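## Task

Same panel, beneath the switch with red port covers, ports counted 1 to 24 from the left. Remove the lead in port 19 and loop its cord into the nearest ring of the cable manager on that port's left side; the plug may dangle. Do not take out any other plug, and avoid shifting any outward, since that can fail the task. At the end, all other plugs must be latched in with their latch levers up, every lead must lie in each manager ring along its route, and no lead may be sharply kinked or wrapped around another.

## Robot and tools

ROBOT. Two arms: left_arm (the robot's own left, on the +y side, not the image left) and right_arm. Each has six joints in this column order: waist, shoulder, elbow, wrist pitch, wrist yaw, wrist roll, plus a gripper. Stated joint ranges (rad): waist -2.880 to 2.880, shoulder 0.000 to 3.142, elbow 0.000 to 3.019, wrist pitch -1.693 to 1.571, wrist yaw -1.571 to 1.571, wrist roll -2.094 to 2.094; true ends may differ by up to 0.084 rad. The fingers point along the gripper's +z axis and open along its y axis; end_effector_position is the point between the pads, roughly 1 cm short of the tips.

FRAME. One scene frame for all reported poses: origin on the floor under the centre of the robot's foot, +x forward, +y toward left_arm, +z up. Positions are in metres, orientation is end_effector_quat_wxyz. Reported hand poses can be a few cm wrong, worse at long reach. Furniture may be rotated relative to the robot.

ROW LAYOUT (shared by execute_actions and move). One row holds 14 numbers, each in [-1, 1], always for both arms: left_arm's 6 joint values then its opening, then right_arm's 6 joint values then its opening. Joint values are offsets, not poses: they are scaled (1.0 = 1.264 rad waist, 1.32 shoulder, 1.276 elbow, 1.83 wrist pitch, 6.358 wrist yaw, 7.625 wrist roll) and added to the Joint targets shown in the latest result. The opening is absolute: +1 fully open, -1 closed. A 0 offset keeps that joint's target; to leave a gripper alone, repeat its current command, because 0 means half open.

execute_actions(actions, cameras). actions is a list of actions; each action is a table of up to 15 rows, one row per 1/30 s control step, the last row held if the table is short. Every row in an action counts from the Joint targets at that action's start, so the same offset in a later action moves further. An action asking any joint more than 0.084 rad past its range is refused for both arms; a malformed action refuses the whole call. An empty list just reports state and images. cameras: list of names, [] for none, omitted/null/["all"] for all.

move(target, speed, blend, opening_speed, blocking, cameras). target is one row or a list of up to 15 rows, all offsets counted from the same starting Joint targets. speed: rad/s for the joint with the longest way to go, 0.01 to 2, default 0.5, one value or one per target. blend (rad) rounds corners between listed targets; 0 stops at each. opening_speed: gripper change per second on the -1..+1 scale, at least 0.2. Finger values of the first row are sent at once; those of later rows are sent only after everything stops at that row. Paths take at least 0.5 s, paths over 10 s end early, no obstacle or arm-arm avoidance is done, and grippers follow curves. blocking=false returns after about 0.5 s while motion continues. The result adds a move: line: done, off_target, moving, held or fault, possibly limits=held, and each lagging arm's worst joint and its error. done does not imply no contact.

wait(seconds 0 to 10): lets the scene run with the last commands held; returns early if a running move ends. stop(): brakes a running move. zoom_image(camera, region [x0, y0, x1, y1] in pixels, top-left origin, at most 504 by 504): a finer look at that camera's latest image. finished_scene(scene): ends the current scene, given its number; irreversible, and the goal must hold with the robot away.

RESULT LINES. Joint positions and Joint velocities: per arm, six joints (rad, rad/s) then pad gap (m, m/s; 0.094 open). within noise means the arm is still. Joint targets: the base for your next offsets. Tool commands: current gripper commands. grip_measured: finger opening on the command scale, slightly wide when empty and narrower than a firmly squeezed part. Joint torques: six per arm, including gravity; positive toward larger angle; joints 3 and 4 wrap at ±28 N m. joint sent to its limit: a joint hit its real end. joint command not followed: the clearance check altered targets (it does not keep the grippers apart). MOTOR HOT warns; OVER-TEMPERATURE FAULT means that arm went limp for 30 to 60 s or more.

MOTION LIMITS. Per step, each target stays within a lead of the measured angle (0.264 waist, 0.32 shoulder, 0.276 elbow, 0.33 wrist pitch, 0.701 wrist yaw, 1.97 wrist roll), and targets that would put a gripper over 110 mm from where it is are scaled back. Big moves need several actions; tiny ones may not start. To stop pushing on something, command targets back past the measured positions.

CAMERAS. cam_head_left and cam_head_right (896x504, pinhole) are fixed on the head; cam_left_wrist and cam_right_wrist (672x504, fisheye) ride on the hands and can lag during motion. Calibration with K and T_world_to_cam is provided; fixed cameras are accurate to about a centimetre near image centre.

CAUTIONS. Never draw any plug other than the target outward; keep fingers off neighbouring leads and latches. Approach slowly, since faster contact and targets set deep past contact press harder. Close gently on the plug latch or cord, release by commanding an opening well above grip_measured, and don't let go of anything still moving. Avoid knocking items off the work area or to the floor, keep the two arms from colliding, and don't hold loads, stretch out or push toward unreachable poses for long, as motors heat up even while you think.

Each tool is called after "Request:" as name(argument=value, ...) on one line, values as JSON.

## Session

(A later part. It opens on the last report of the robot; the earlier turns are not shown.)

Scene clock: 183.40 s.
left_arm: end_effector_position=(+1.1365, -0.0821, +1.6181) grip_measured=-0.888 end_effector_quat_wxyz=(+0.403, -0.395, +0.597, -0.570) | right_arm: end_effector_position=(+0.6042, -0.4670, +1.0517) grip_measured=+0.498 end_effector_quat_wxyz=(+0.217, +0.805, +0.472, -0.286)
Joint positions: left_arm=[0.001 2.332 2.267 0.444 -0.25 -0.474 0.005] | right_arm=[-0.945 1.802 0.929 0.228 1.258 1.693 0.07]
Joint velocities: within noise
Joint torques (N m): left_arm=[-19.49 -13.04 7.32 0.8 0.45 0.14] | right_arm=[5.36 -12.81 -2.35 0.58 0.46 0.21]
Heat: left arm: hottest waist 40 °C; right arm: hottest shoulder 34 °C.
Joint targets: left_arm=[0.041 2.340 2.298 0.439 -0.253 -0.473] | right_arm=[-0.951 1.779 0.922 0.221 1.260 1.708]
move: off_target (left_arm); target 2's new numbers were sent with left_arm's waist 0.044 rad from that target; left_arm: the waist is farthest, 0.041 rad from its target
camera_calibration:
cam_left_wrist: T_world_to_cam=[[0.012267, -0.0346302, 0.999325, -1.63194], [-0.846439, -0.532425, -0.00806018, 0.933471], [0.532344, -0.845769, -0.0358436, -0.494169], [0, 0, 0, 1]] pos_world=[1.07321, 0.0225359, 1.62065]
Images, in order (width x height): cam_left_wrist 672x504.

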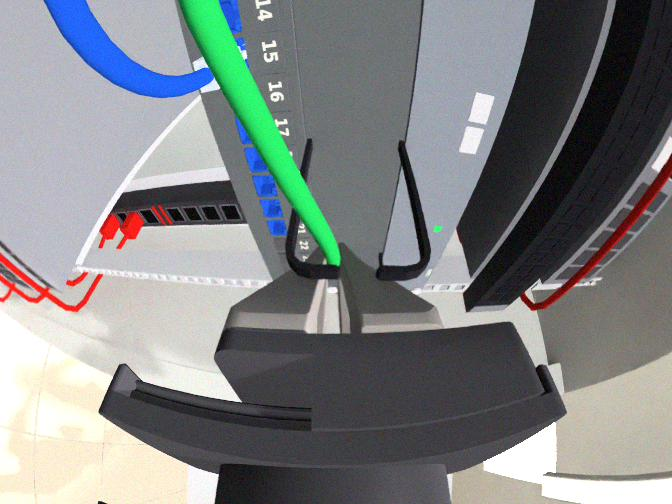

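Request:
move(target=[[0.0150,0,0,0,0,0,-0.95,0,0,0,0,0,0,0.5],[0.0150,0,0,-0.0710,0,0,-0.95,0,0,0,0,0,0,0.5]], speed=0.12, cameras=["cam_left_wrist","cam_head_right"])

Request:
zoom_image(camera="cam_left_wrist", region=[160, 0, 410, 340])

Request:
zoom_image(camera="cam_head_right", region=[400, 70, 500, 150])

Request:
zoom_image(camera="cam_head_right", region=[260, 60, 360, 140])

Scene clock: 186.33 s.
left_arm: end_effector_position=(+1.1362, -0.0909, +1.6052) grip_measured=-0.890 end_effector_quat_wxyz=(+0.378, -0.376, +0.629, -0.565) | right_arm: end_effector_position=(+0.6042, -0.4670, +1.0517) grip_measured=+0.498 end_effector_quat_wxyz=(+0.217, +0.805, +0.472, -0.286)
Joint positions: left_arm=[0.009 2.328 2.283 0.335 -0.249 -0.474 0.005] | right_arm=[-0.945 1.802 0.929 0.228 1.258 1.693 0.07]
Joint velocities: within noise
Joint torques (N m): left_arm=[-18.67 -12.86 6.11 0.02 0.4 0.13] | right_arm=[5.25 -13.1 -2.43 0.5 0.43 0.18]
Heat: left arm: hottest waist 40 °C; right arm: hottest shoulder 34 °C.
Joint targets: left_arm=[0.060 2.340 2.298 0.309 -0.254 -0.473] | right_arm=[-0.951 1.779 0.922 0.221 1.260 1.708]
move: off_target (left_arm); left_arm: the waist is farthest, 0.051 rad from its target
camera_calibration:
cam_left_wrist: T_world_to_cam=[[0.044516, -0.0753586, 0.996162, -1.65467], [-0.882932, -0.469485, 0.00394004, 0.95643], [0.467386, -0.879719, -0.0874361, -0.348343], [0, 0, 0, 1]] pos_world=[1.08093, 0.0178923, 1.61409]
Images, in order (width x height): cam_head_right 896x504, cam_left_wrist 672x504.

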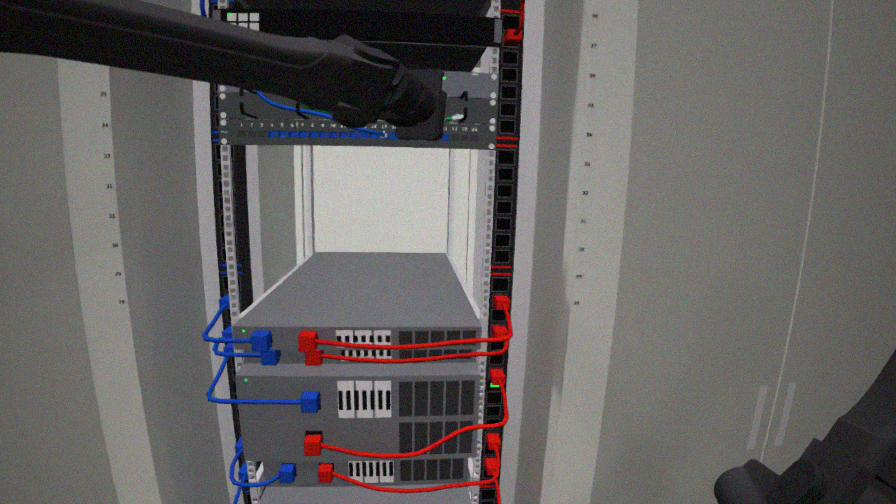

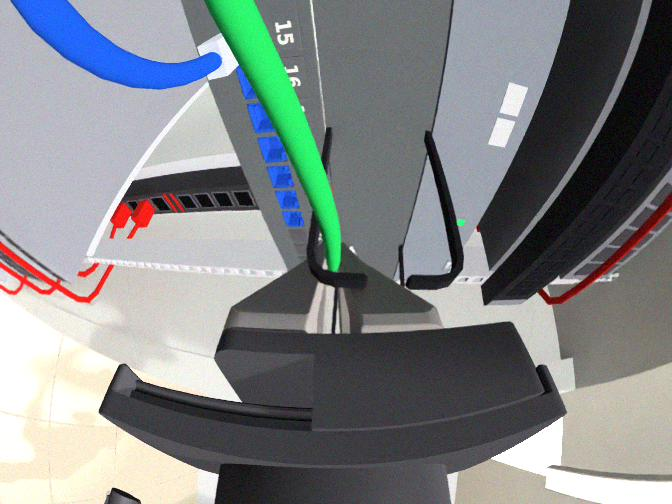

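Scaled by 1.482 from the camera's 672x504 image, which has a finer 960x720 frame.

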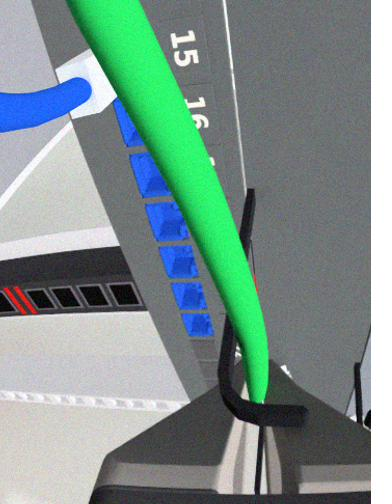

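Scaled by 5.040 from the camera's 896x504 image, which has a finer 1280x720 frame.

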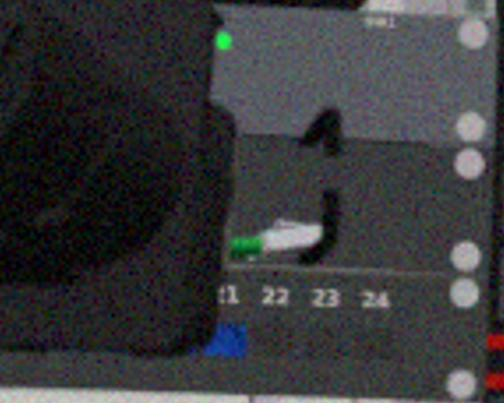

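Scaled by 5.040 from the camera's 896x504 image, which has a finer 1280x720 frame.

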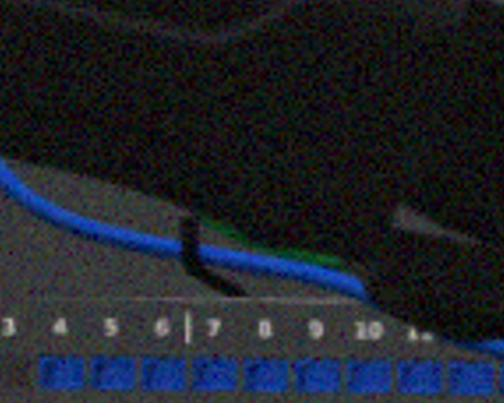

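Request:
move(target=[[0.0180,0,0,0.02,0,0,-0.95,0,0,0,0,0,0,0.5],[0.0180,0,0,-0.0400,0,0,-0.95,0,0,0,0,0,0,0.5]], speed=0.12, cameras=["cam_left_wrist","cam_head_right"])

Request:
zoom_image(camera="cam_left_wrist", region=[160, 0, 410, 340])

Request:
zoom_image(camera="cam_head_right", region=[400, 70, 500, 150])

Request:
zoom_image(camera="cam_head_right", region=[260, 60, 360, 140])

Scene clock: 188.47 s.
left_arm: end_effector_position=(+1.1351, -0.0944, +1.5993) grip_measured=-0.890 end_effector_quat_wxyz=(+0.362, -0.362, +0.648, -0.564) | right_arm: end_effector_position=(+0.6042, -0.4670, +1.0517) grip_measured=+0.498 end_effector_quat_wxyz=(+0.217, +0.805, +0.472, -0.286)
Joint positions: left_arm=[0.013 2.32 2.287 0.266 -0.245 -0.474 0.005] | right_arm=[-0.945 1.802 0.929 0.228 1.258 1.693 0.07]
Joint velocities: within noise
Joint torques (N m): left_arm=[-17.2 -12.16 5.75 -0.06 0.21 0.13] | right_arm=[5.19 -12.92 -2.33 0.47 0.45 0.19]
Heat: left arm: hottest waist 40 °C; right arm: hottest shoulder 34 °C.
Joint targets: left_arm=[0.083 2.340 2.298 0.236 -0.254 -0.473] | right_arm=[-0.951 1.779 0.922 0.221 1.260 1.708]
move: off_target (left_arm); left_arm: the waist is farthest, 0.069 rad from its target
camera_calibration:
cam_left_wrist: T_world_to_cam=[[0.0603225, -0.0999319, 0.993164, -1.66445], [-0.904426, -0.426462, 0.0120223, 0.969262], [0.422345, -0.898968, -0.116106, -0.256292], [0, 0, 0, 1]] pos_world=[1.08527, 0.0166226, 1.61166]
Images, in order (width x height): cam_head_right 896x504, cam_left_wrist 672x504.

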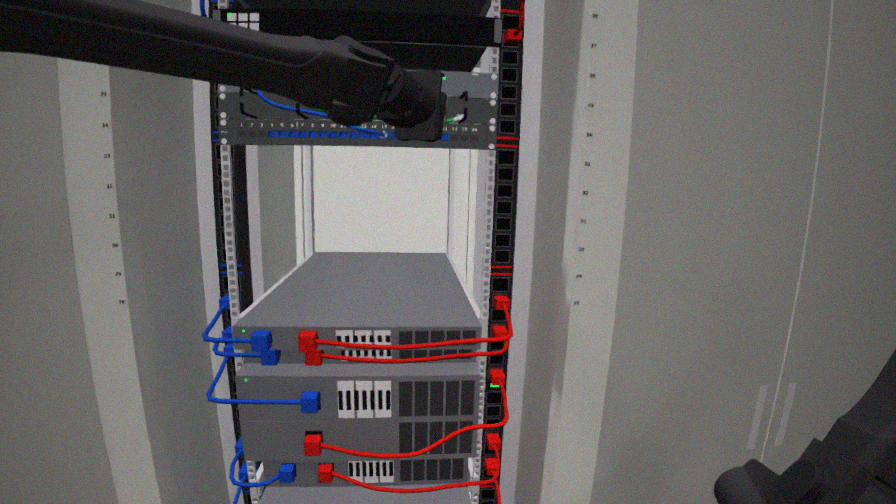

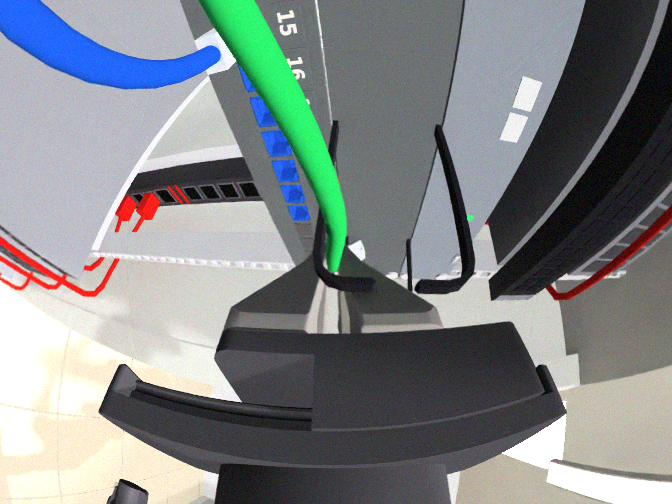

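Scaled by 1.482 from the camera's 672x504 image, which has a finer 960x720 frame.

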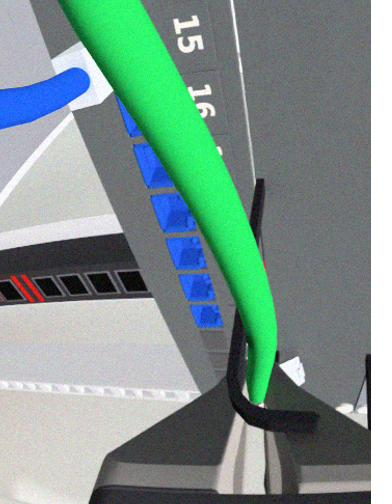

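Scaled by 5.040 from the camera's 896x504 image, which has a finer 1280x720 frame.

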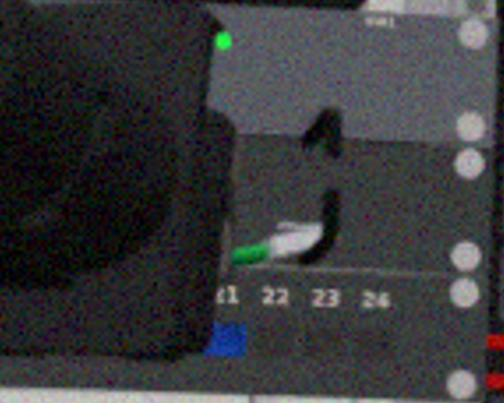

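Scaled by 5.040 from the camera's 896x504 image, which has a finer 1280x720 frame.

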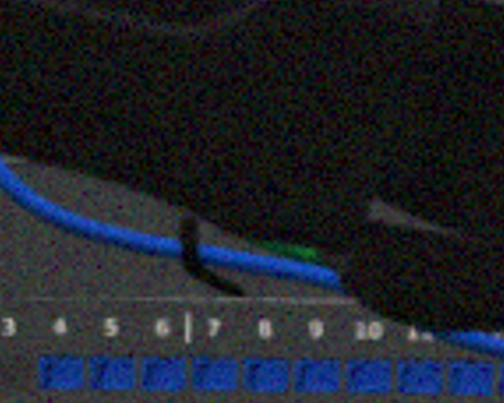

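Request:
move(target=[[-0.0240,0,0,0.1150,0,0,-0.95,0,0,0,0,0,0,0.5]], speed=0.15, cameras=["cam_left_wrist","cam_head_right"])

Request:
zoom_image(camera="cam_head_right", region=[400, 70, 500, 150])

Scene clock: 190.57 s.
left_arm: end_effector_position=(+1.1407, -0.0835, +1.6071) grip_measured=-0.890 end_effector_quat_wxyz=(+0.400, -0.392, +0.604, -0.568) | right_arm: end_effector_position=(+0.6042, -0.4670, +1.0517) grip_measured=+0.498 end_effector_quat_wxyz=(+0.217, +0.805, +0.472, -0.286)
Joint positions: left_arm=[0.013 2.344 2.287 0.421 -0.242 -0.474 0.005] | right_arm=[-0.945 1.802 0.929 0.228 1.258 1.693 0.07]
Joint velocities: within noise
Joint torques (N m): left_arm=[-19.66 -14.21 5.71 1.92 0.07 0.13] | right_arm=[5.07 -12.86 -2.3 0.55 0.44 0.2]
Heat: left arm: hottest waist 40 °C; right arm: hottest shoulder 34 °C.
Joint targets: left_arm=[0.052 2.340 2.298 0.446 -0.254 -0.473] | right_arm=[-0.951 1.779 0.922 0.221 1.260 1.708]
move: off_target (left_arm); left_arm: the waist is farthest, 0.039 rad from its target
camera_calibration:
cam_left_wrist: T_world_to_cam=[[0.018056, -0.0455495, 0.998799, -1.62772], [-0.851811, -0.523781, -0.00848786, 0.943771], [0.523538, -0.850635, -0.0482569, -0.468365], [0, 0, 0, 1]] pos_world=[1.07851, 0.0217795, 1.61118]
Images, in order (width x height): cam_head_right 896x504, cam_left_wrist 672x504.

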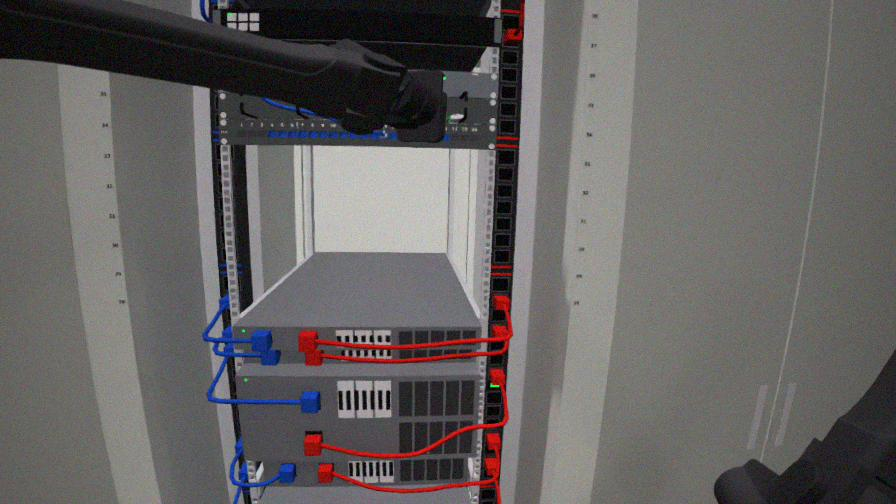

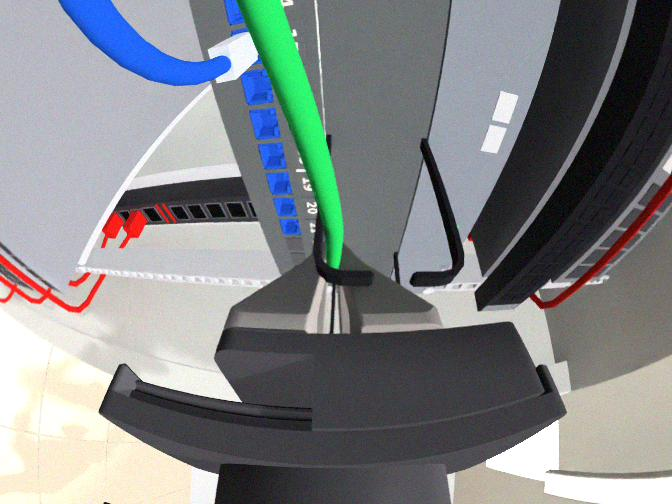

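Scaled by 5.040 from the camera's 896x504 image, which has a finer 1280x720 frame.

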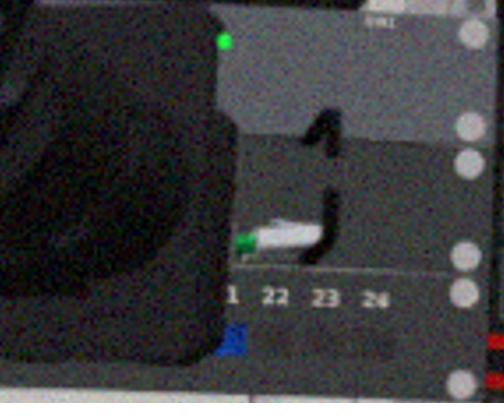

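Request:
move(target=[[-0.01,-0.030,0,0.0250,0,0,-0.95,0,0,0,0,0,0,0.5],[-0.01,-0.030,0,0.0250,0,0.052,-0.95,0,0,0,0,0,0,0.5]], speed=0.2, cameras=["cam_left_wrist","cam_head_right"])

Request:
zoom_image(camera="cam_head_right", region=[400, 70, 500, 150])

Scene clock: 193.90 s.
left_arm: end_effector_position=(+1.1406, -0.0793, +1.6060) grip_measured=-0.890 end_effector_quat_wxyz=(+0.502, -0.287, +0.658, -0.481) | right_arm: end_effector_position=(+0.6042, -0.4670, +1.0517) grip_measured=+0.498 end_effector_quat_wxyz=(+0.217, +0.805, +0.472, -0.286)
Joint positions: left_arm=[0.014 2.344 2.276 0.46 -0.252 -0.111 0.005] | right_arm=[-0.945 1.802 0.929 0.228 1.258 1.693 0.07]
Joint velocities: within noise
Joint torques (N m): left_arm=[-20.72 -17.49 6.57 2.18 0.54 0.48] | right_arm=[5.19 -13.04 -2.36 0.66 0.41 0.24]
Heat: left arm: hottest waist 40 °C; right arm: hottest shoulder 34 °C.
Joint targets: left_arm=[0.040 2.300 2.298 0.492 -0.254 -0.077] | right_arm=[-0.951 1.779 0.922 0.221 1.260 1.708]
move: off_target (left_arm); left_arm: the shoulder is farthest, 0.044 rad from its target
camera_calibration:
cam_left_wrist: T_world_to_cam=[[-0.105949, -0.368965, 0.923385, -1.3895], [-0.823751, -0.487564, -0.289337, 1.36774], [0.556965, -0.791294, -0.252278, -0.170549], [0, 0, 0, 1]] pos_world=[1.07445, 0.0192312, 1.63575]
Images, in order (width x height): cam_head_right 896x504, cam_left_wrist 672x504.

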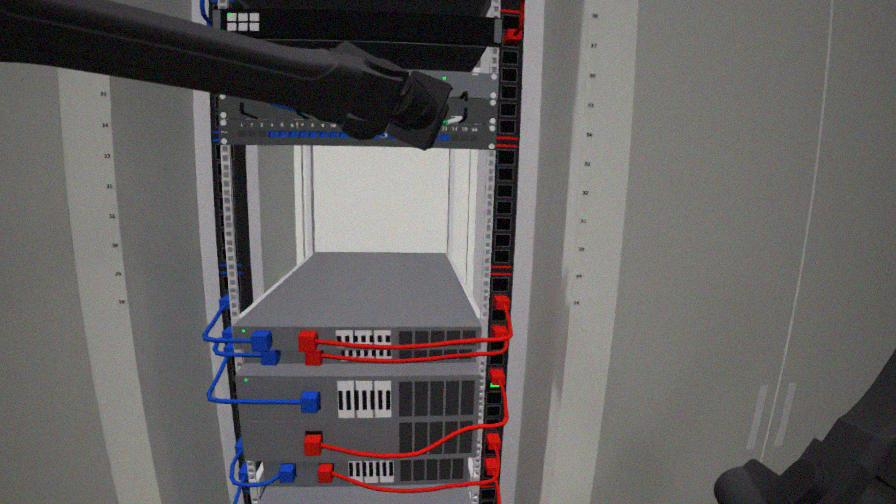

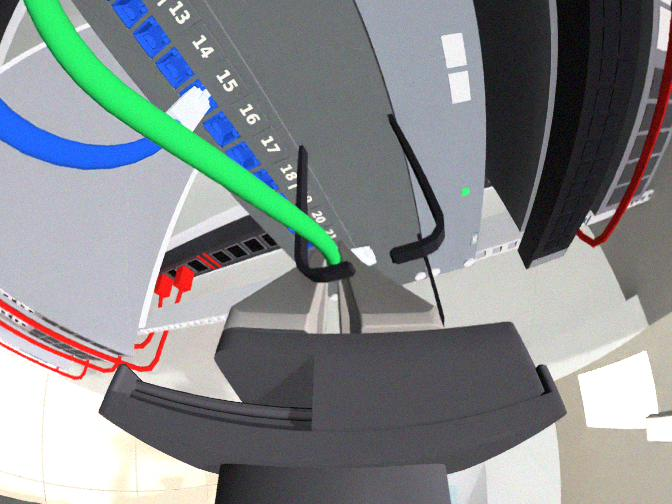

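Scaled by 5.040 from the camera's 896x504 image, which has a finer 1280x720 frame.

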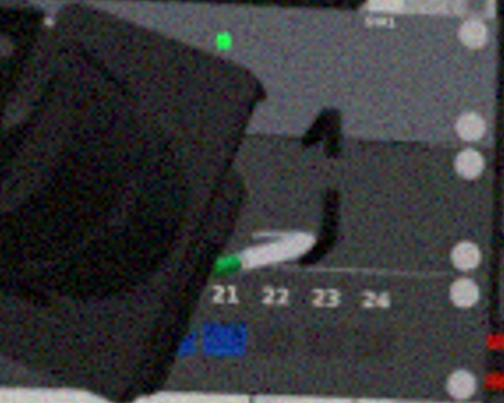

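Request:
move(target=[[0,0.0265,0,-0.02,0,-0.052,-0.95,0,0,0,0,0,0,0.5],[-0.0760,0.0300,0,-0.03,0,-0.052,-0.95,0,0,0,0,0,0,0.5]], speed=0.2, cameras=["cam_left_wrist","cam_head_right"])

Request:
zoom_image(camera="cam_head_right", region=[400, 70, 500, 150])

Scene clock: 197.57 s.
left_arm: end_effector_position=(+1.1335, -0.0883, +1.6200) grip_measured=-0.890 end_effector_quat_wxyz=(+0.404, -0.394, +0.598, -0.569) | right_arm: end_effector_position=(+0.6042, -0.4670, +1.0517) grip_measured=+0.498 end_effector_quat_wxyz=(+0.217, +0.805, +0.472, -0.286)
Joint positions: left_arm=[-0.006 2.344 2.277 0.447 -0.257 -0.467 0.005] | right_arm=[-0.945 1.802 0.929 0.228 1.258 1.693 0.07]
Joint velocities: within noise
Joint torques (N m): left_arm=[-26.81 -14.27 6.61 0.65 0.75 0.07] | right_arm=[5.3 -13.22 -2.45 0.61 0.44 0.19]
Heat: left arm: hottest waist 41 °C; right arm: hottest shoulder 34 °C.
Joint targets: left_arm=[-0.056 2.340 2.299 0.437 -0.254 -0.473] | right_arm=[-0.951 1.779 0.922 0.221 1.260 1.708]
move: off_target (left_arm); left_arm: the waist is farthest, 0.050 rad from its target
camera_calibration:
cam_left_wrist: T_world_to_cam=[[0.0113281, -0.038932, 0.999178, -1.63309], [-0.846211, -0.532731, -0.0111635, 0.932399], [0.532728, -0.845388, -0.0389795, -0.493101], [0, 0, 0, 1]] pos_world=[1.07019, 0.0162773, 1.62293]
Images, in order (width x height): cam_head_right 896x504, cam_left_wrist 672x504.

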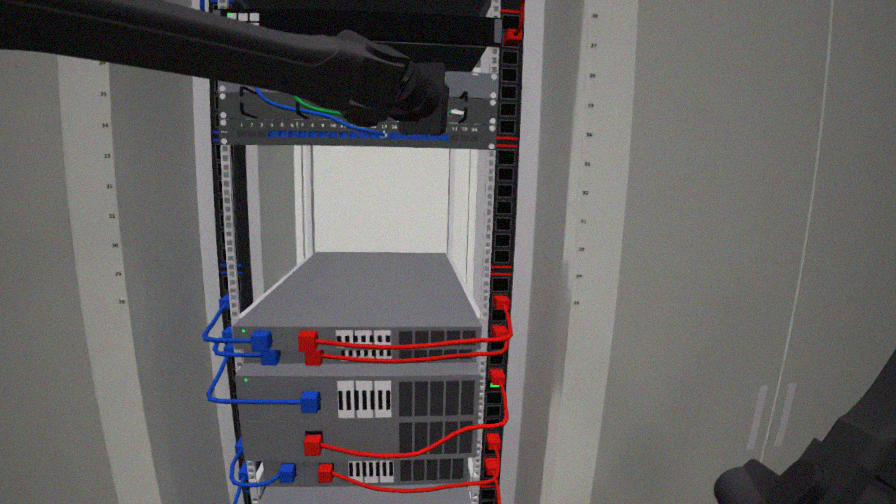

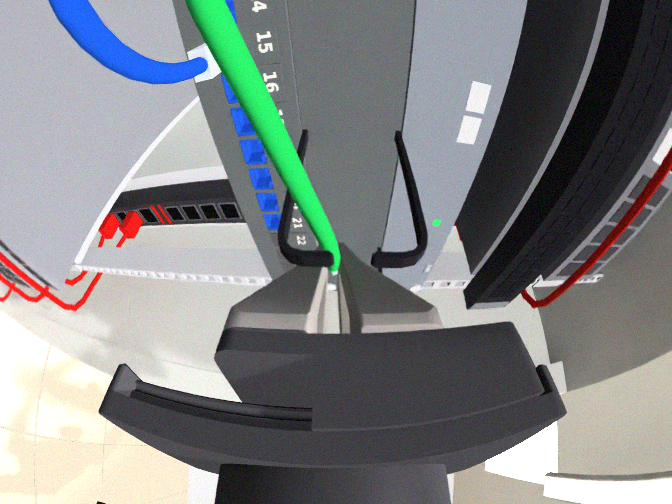

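Scaled by 5.040 from the camera's 896x504 image, which has a finer 1280x720 frame.

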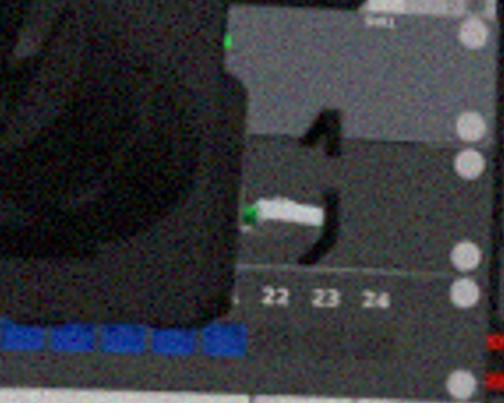

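Request:
move(target=[0,0,0,-0.0600,0,0,-0.95,0,0,0,0,0,0,0.5], speed=0.15, cameras=["cam_left_wrist","cam_head_right"])

Request:
zoom_image(camera="cam_head_right", region=[400, 70, 500, 150])

Request:
zoom_image(camera="cam_head_right", region=[260, 60, 360, 140])

Scene clock: 198.97 s.
left_arm: end_effector_position=(+1.1297, -0.0990, +1.6138) grip_measured=-0.890 end_effector_quat_wxyz=(+0.380, -0.375, +0.627, -0.567) | right_arm: end_effector_position=(+0.6042, -0.4670, +1.0517) grip_measured=+0.498 end_effector_quat_wxyz=(+0.217, +0.805, +0.472, -0.286)
Joint positions: left_arm=[-0.006 2.336 2.282 0.348 -0.257 -0.468 0.005] | right_arm=[-0.945 1.802 0.929 0.228 1.258 1.693 0.07]
Joint velocities: within noise
Joint torques (N m): left_arm=[-26.81 -13.33 6.15 0.31 0.79 0.06] | right_arm=[5.01 -12.75 -2.45 0.47 0.43 0.22]
Heat: left arm: hottest waist 41 °C; right arm: hottest shoulder 34 °C.
Joint targets: left_arm=[-0.056 2.340 2.298 0.327 -0.254 -0.473] | right_arm=[-0.951 1.779 0.922 0.221 1.260 1.708]
move: off_target (left_arm); left_arm: the waist is farthest, 0.050 rad from its target
camera_calibration:
cam_left_wrist: T_world_to_cam=[[0.0384134, -0.0725236, 0.996627, -1.65708], [-0.88295, -0.469468, -0.0001308, 0.95343], [0.467894, -0.879966, -0.0820685, -0.360933], [0, 0, 0, 1]] pos_world=[1.07436, 0.00981902, 1.62199]
Images, in order (width x height): cam_head_right 896x504, cam_left_wrist 672x504.

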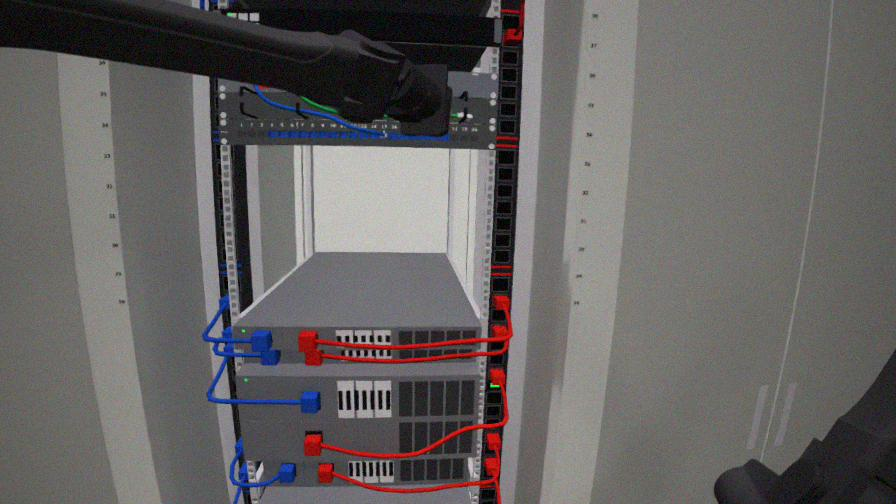

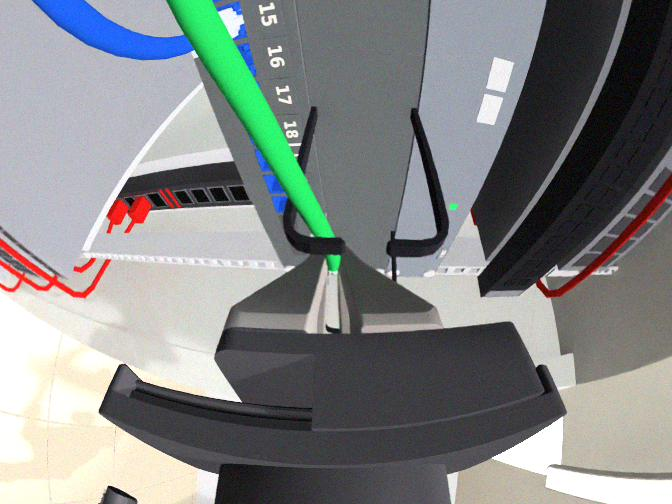

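Scaled by 5.040 from the camera's 896x504 image, which has a finer 1280x720 frame.

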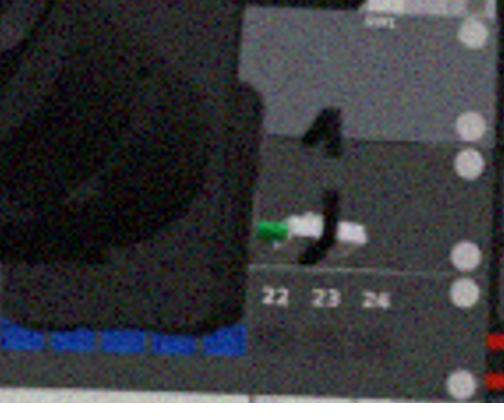

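Scaled by 5.040 from the camera's 896x504 image, which has a finer 1280x720 frame.

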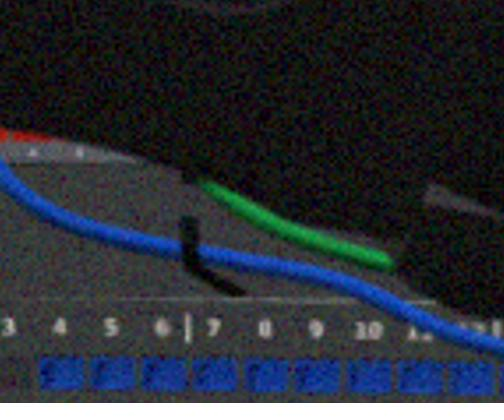

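Request:
move(target=[0,0,0,-0.0450,0,0,-0.95,0,0,0,0,0,0,0.5], speed=0.15, cameras=["cam_left_wrist","cam_head_right"])

Request:
zoom_image(camera="cam_head_right", region=[260, 60, 360, 140])

Request:
zoom_image(camera="cam_left_wrist", region=[160, 0, 410, 340])

Scene clock: 200.13 s.
left_arm: end_effector_position=(+1.1294, -0.1005, +1.6129) grip_measured=-0.890 end_effector_quat_wxyz=(+0.363, -0.361, +0.646, -0.566) | right_arm: end_effector_position=(+0.6042, -0.4670, +1.0517) grip_measured=+0.498 end_effector_quat_wxyz=(+0.217, +0.805, +0.472, -0.286)
Joint positions: left_arm=[-0.006 2.322 2.288 0.271 -0.258 -0.469 0.005] | right_arm=[-0.945 1.802 0.929 0.228 1.258 1.693 0.07]
Joint velocities: within noise
Joint torques (N m): left_arm=[-26.75 -12.28 5.63 0.12 0.81 0.09] | right_arm=[5.01 -12.92 -2.43 0.54 0.44 0.22]
Heat: left arm: hottest waist 41 °C; right arm: hottest shoulder 34 °C.
Joint targets: left_arm=[-0.056 2.340 2.298 0.245 -0.253 -0.473] | right_arm=[-0.951 1.779 0.922 0.221 1.260 1.708]
move: off_target (left_arm); left_arm: the waist is farthest, 0.050 rad from its target
camera_calibration:
cam_left_wrist: T_world_to_cam=[[0.0550211, -0.0958084, 0.993878, -1.67298], [-0.904637, -0.426089, 0.00900637, 0.966503], [0.422617, -0.899594, -0.110116, -0.26777], [0, 0, 0, 1]] pos_world=[1.07955, 0.0106459, 1.62455]
Images, in order (width x height): cam_head_right 896x504, cam_left_wrist 672x504.

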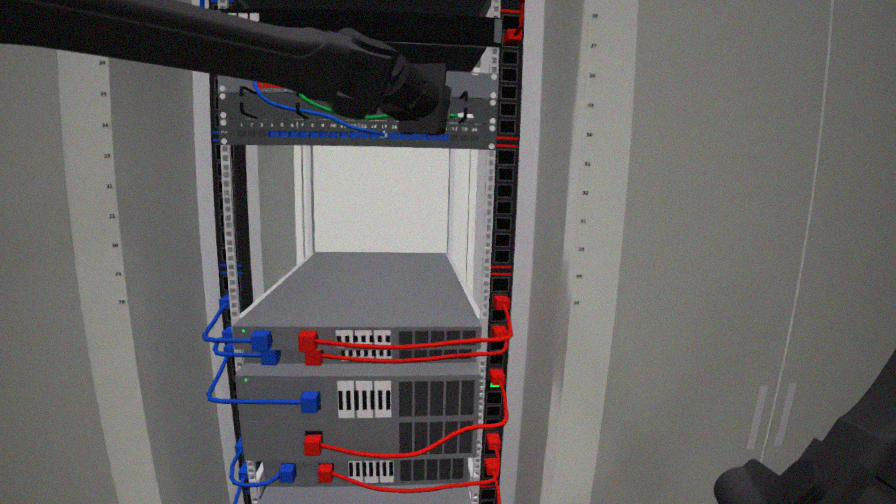

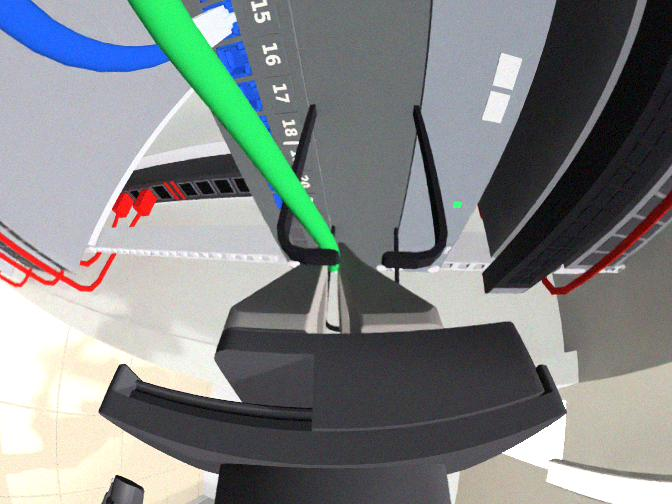

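Scaled by 5.040 from the camera's 896x504 image, which has a finer 1280x720 frame.

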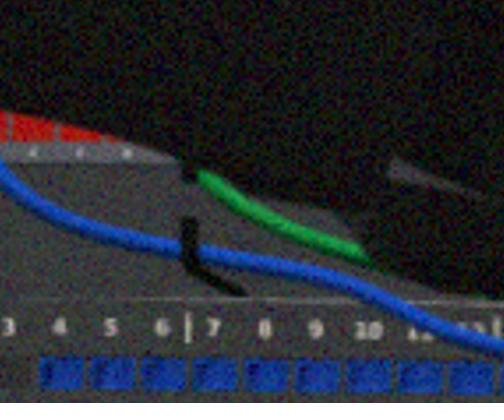

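Scaled by 1.482 from the camera's 672x504 image, which has a finer 960x720 frame.

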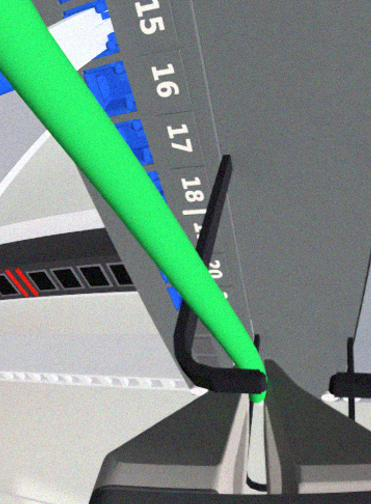

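Request:
move(target=[0,0,0,0,0,0,-0.5,0,0,0,0,0,0,0.5], opening_speed=0.4, cameras=["cam_left_wrist","cam_head_right"])

Request:
zoom_image(camera="cam_head_right", region=[260, 60, 360, 140])

Request:
zoom_image(camera="cam_head_right", region=[400, 70, 500, 150])

Scene clock: 202.33 s.
left_arm: end_effector_position=(+1.1234, -0.1092, +1.6152) grip_measured=-0.502 end_effector_quat_wxyz=(+0.356, -0.354, +0.651, -0.569) | right_arm: end_effector_position=(+0.6042, -0.4670, +1.0517) grip_measured=+0.498 end_effector_quat_wxyz=(+0.217, +0.805, +0.472, -0.286)
Joint positions: left_arm=[-0.013 2.326 2.288 0.253 -0.255 -0.47 0.023] | right_arm=[-0.945 1.802 0.929 0.228 1.258 1.693 0.07]
Joint velocities: within noise
Joint torques (N m): left_arm=[-26.23 -12.51 5.64 0.75 0.68 0.1] | right_arm=[5.25 -13.16 -2.43 0.58 0.44 0.23]
Heat: left arm: hottest waist 41 °C; right arm: hottest shoulder 34 °C.
Joint targets: left_arm=[-0.056 2.339 2.298 0.245 -0.254 -0.473] | right_arm=[-0.951 1.779 0.922 0.221 1.260 1.708]
move: off_target (left_arm); left_arm: the waist is farthest, 0.043 rad from its target
camera_calibration:
cam_left_wrist: T_world_to_cam=[[0.0544468, -0.0993953, 0.993557, -1.67495], [-0.914237, -0.405067, 0.00957717, 0.969554], [0.401505, -0.908868, -0.112925, -0.245586], [0, 0, 0, 1]] pos_world=[1.0762, 0.00304702, 1.62714]
Images, in order (width x height): cam_head_right 896x504, cam_left_wrist 672x504.

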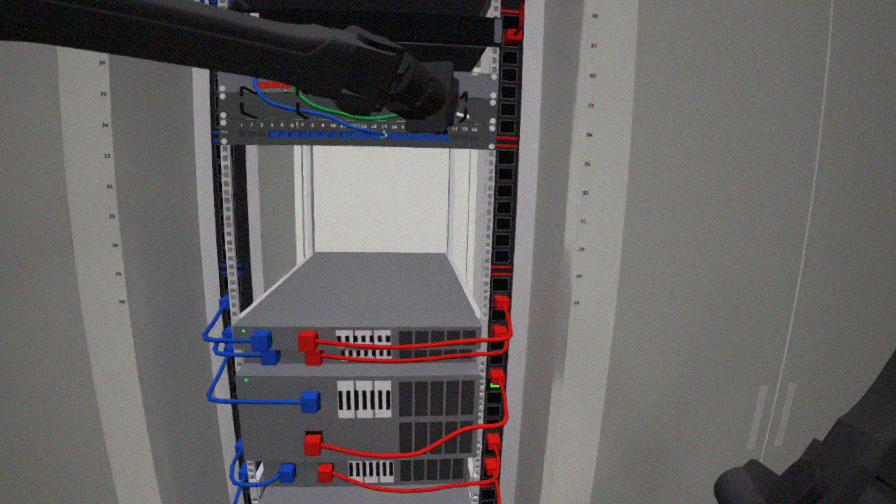

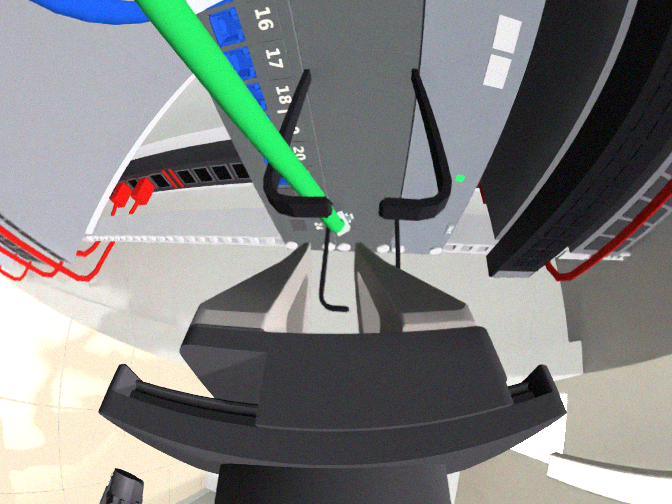

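Scaled by 5.040 from the camera's 896x504 image, which has a finer 1280x720 frame.

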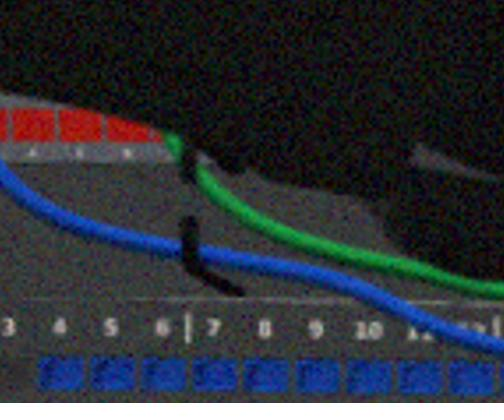

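Scaled by 5.040 from the camera's 896x504 image, which has a finer 1280x720 frame.

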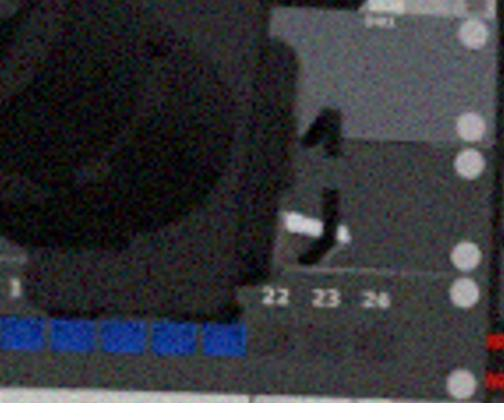

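Request:
move(target=[[0,-0.03,-0.12,0.06,0,0,-0.5,0,0,0,0,0,0,0.5],[0.0,-0.14,-0.36,0.22,0.0,0,-0.5,0,0,0,0,0,0,0.5],[0.30,-0.45,-0.85,0.40,0.0,0,-0.5,0,0,0,0,0,0,0.5]], speed=[0.25,0.35,0.6], blend=0.05, cameras=["cam_left_wrist","cam_head_right","cam_head_left"])

Request:
zoom_image(camera="cam_head_right", region=[270, 70, 330, 130])

Request:
zoom_image(camera="cam_head_left", region=[310, 60, 380, 130])

Request:
zoom_image(camera="cam_head_right", region=[380, 70, 480, 150])

Request:
zoom_image(camera="cam_head_left", region=[420, 70, 530, 150])

Scene clock: 205.87 s.
left_arm: end_effector_position=(+1.0082, +0.1798, +1.4182) grip_measured=-0.502 end_effector_quat_wxyz=(+0.442, -0.459, +0.637, -0.435) | right_arm: end_effector_position=(+0.6042, -0.4670, +1.0517) grip_measured=+0.498 end_effector_quat_wxyz=(+0.217, +0.805, +0.472, -0.286)
Joint positions: left_arm=[0.313 1.757 1.213 0.964 -0.254 -0.471 0.023] | right_arm=[-0.945 1.802 0.929 0.228 1.258 1.693 0.07]
Joint velocities: within noise
Joint torques (N m): left_arm=[-13.63 -12.86 3.48 1.65 0.56 0.11] | right_arm=[4.89 -13.16 -2.41 0.57 0.43 0.21]
Heat: left arm: hottest waist 42 °C; right arm: hottest shoulder 34 °C.
Joint targets: left_arm=[0.323 1.745 1.214 0.977 -0.254 -0.473] | right_arm=[-0.951 1.779 0.922 0.221 1.260 1.708]
move: done
camera_calibration:
cam_left_wrist: T_world_to_cam=[[0.198766, -0.198673, 0.959698, -1.52388], [-0.724344, -0.6894, 0.00730373, 0.846009], [0.660165, -0.696604, -0.280937, -0.0195893], [0, 0, 0, 1]] pos_world=[0.928629, 0.266838, 1.45078]
Images, in order (width x height): cam_head_left 896x504, cam_head_right 896x504, cam_left_wrist 672x504.

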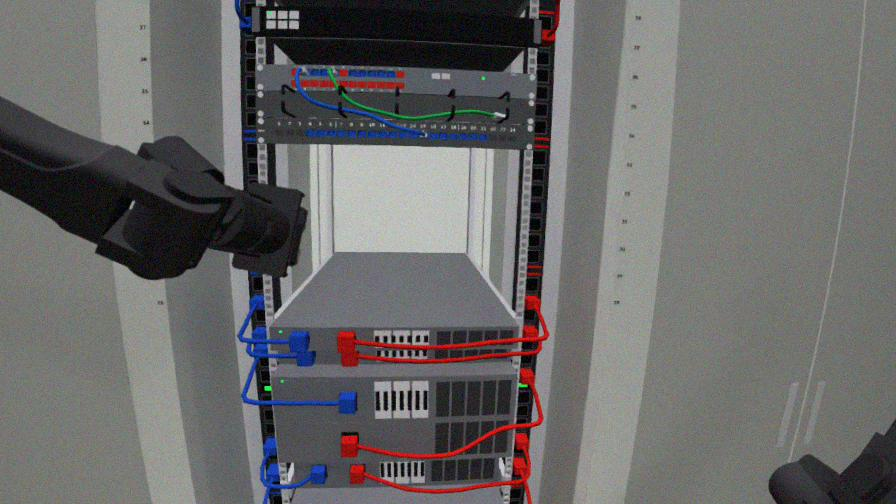

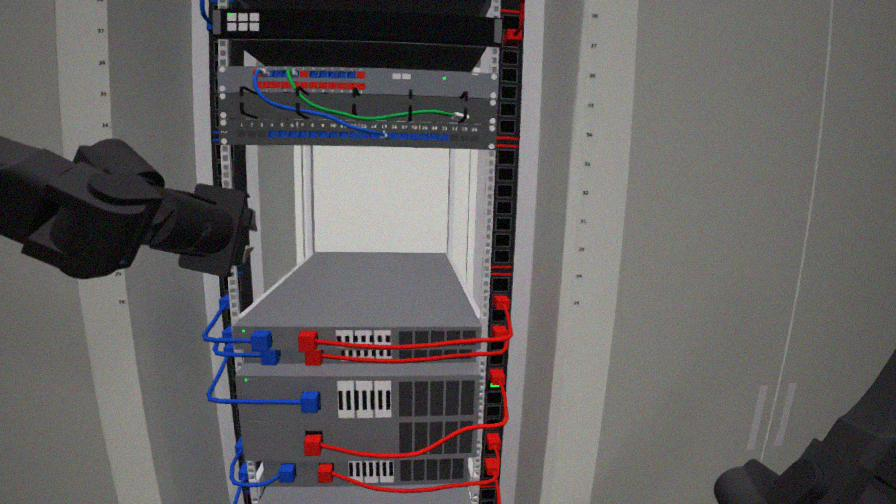

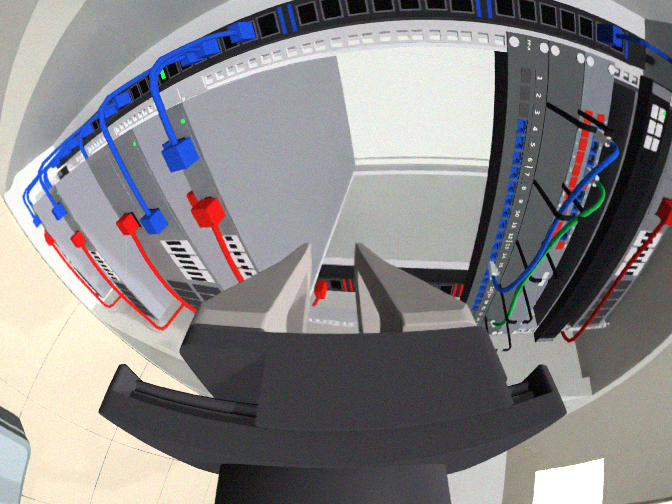

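Scaled by 8.400 from the camera's 896x504 image, which has a finer 1280x720 frame.

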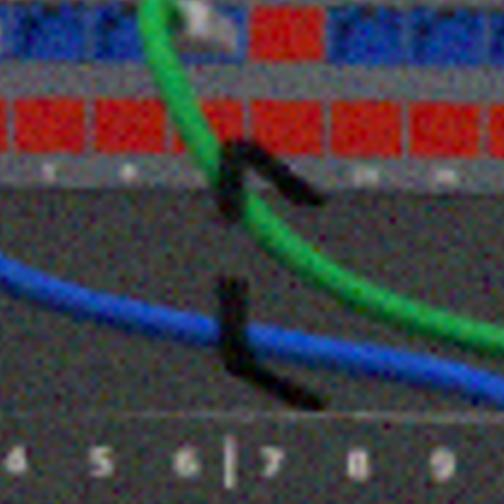

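Scaled by 7.200 from the camera's 896x504 image, which has a finer 1280x720 frame.

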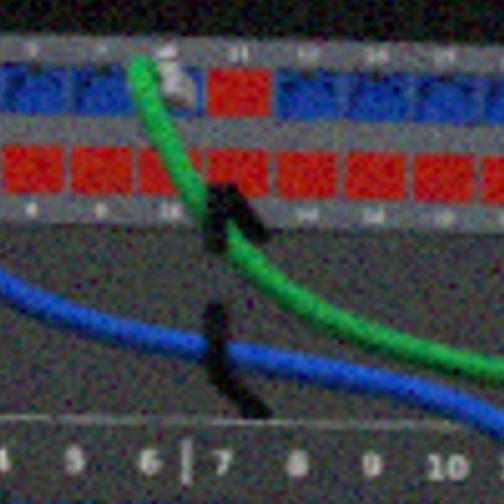

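Scaled by 5.040 from the camera's 896x504 image, which has a finer 1280x720 frame.

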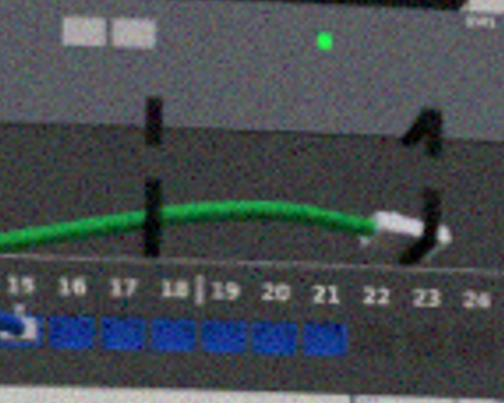

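Scaled by 4.582 from the camera's 896x504 image, which has a finer 1280x720 frame.

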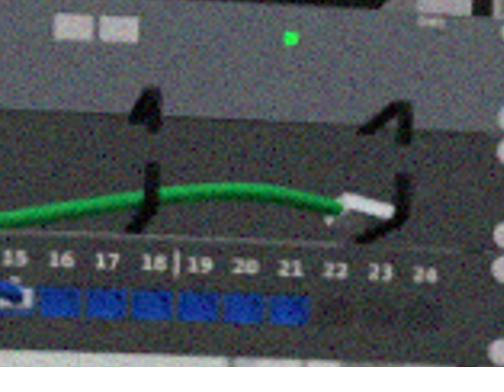

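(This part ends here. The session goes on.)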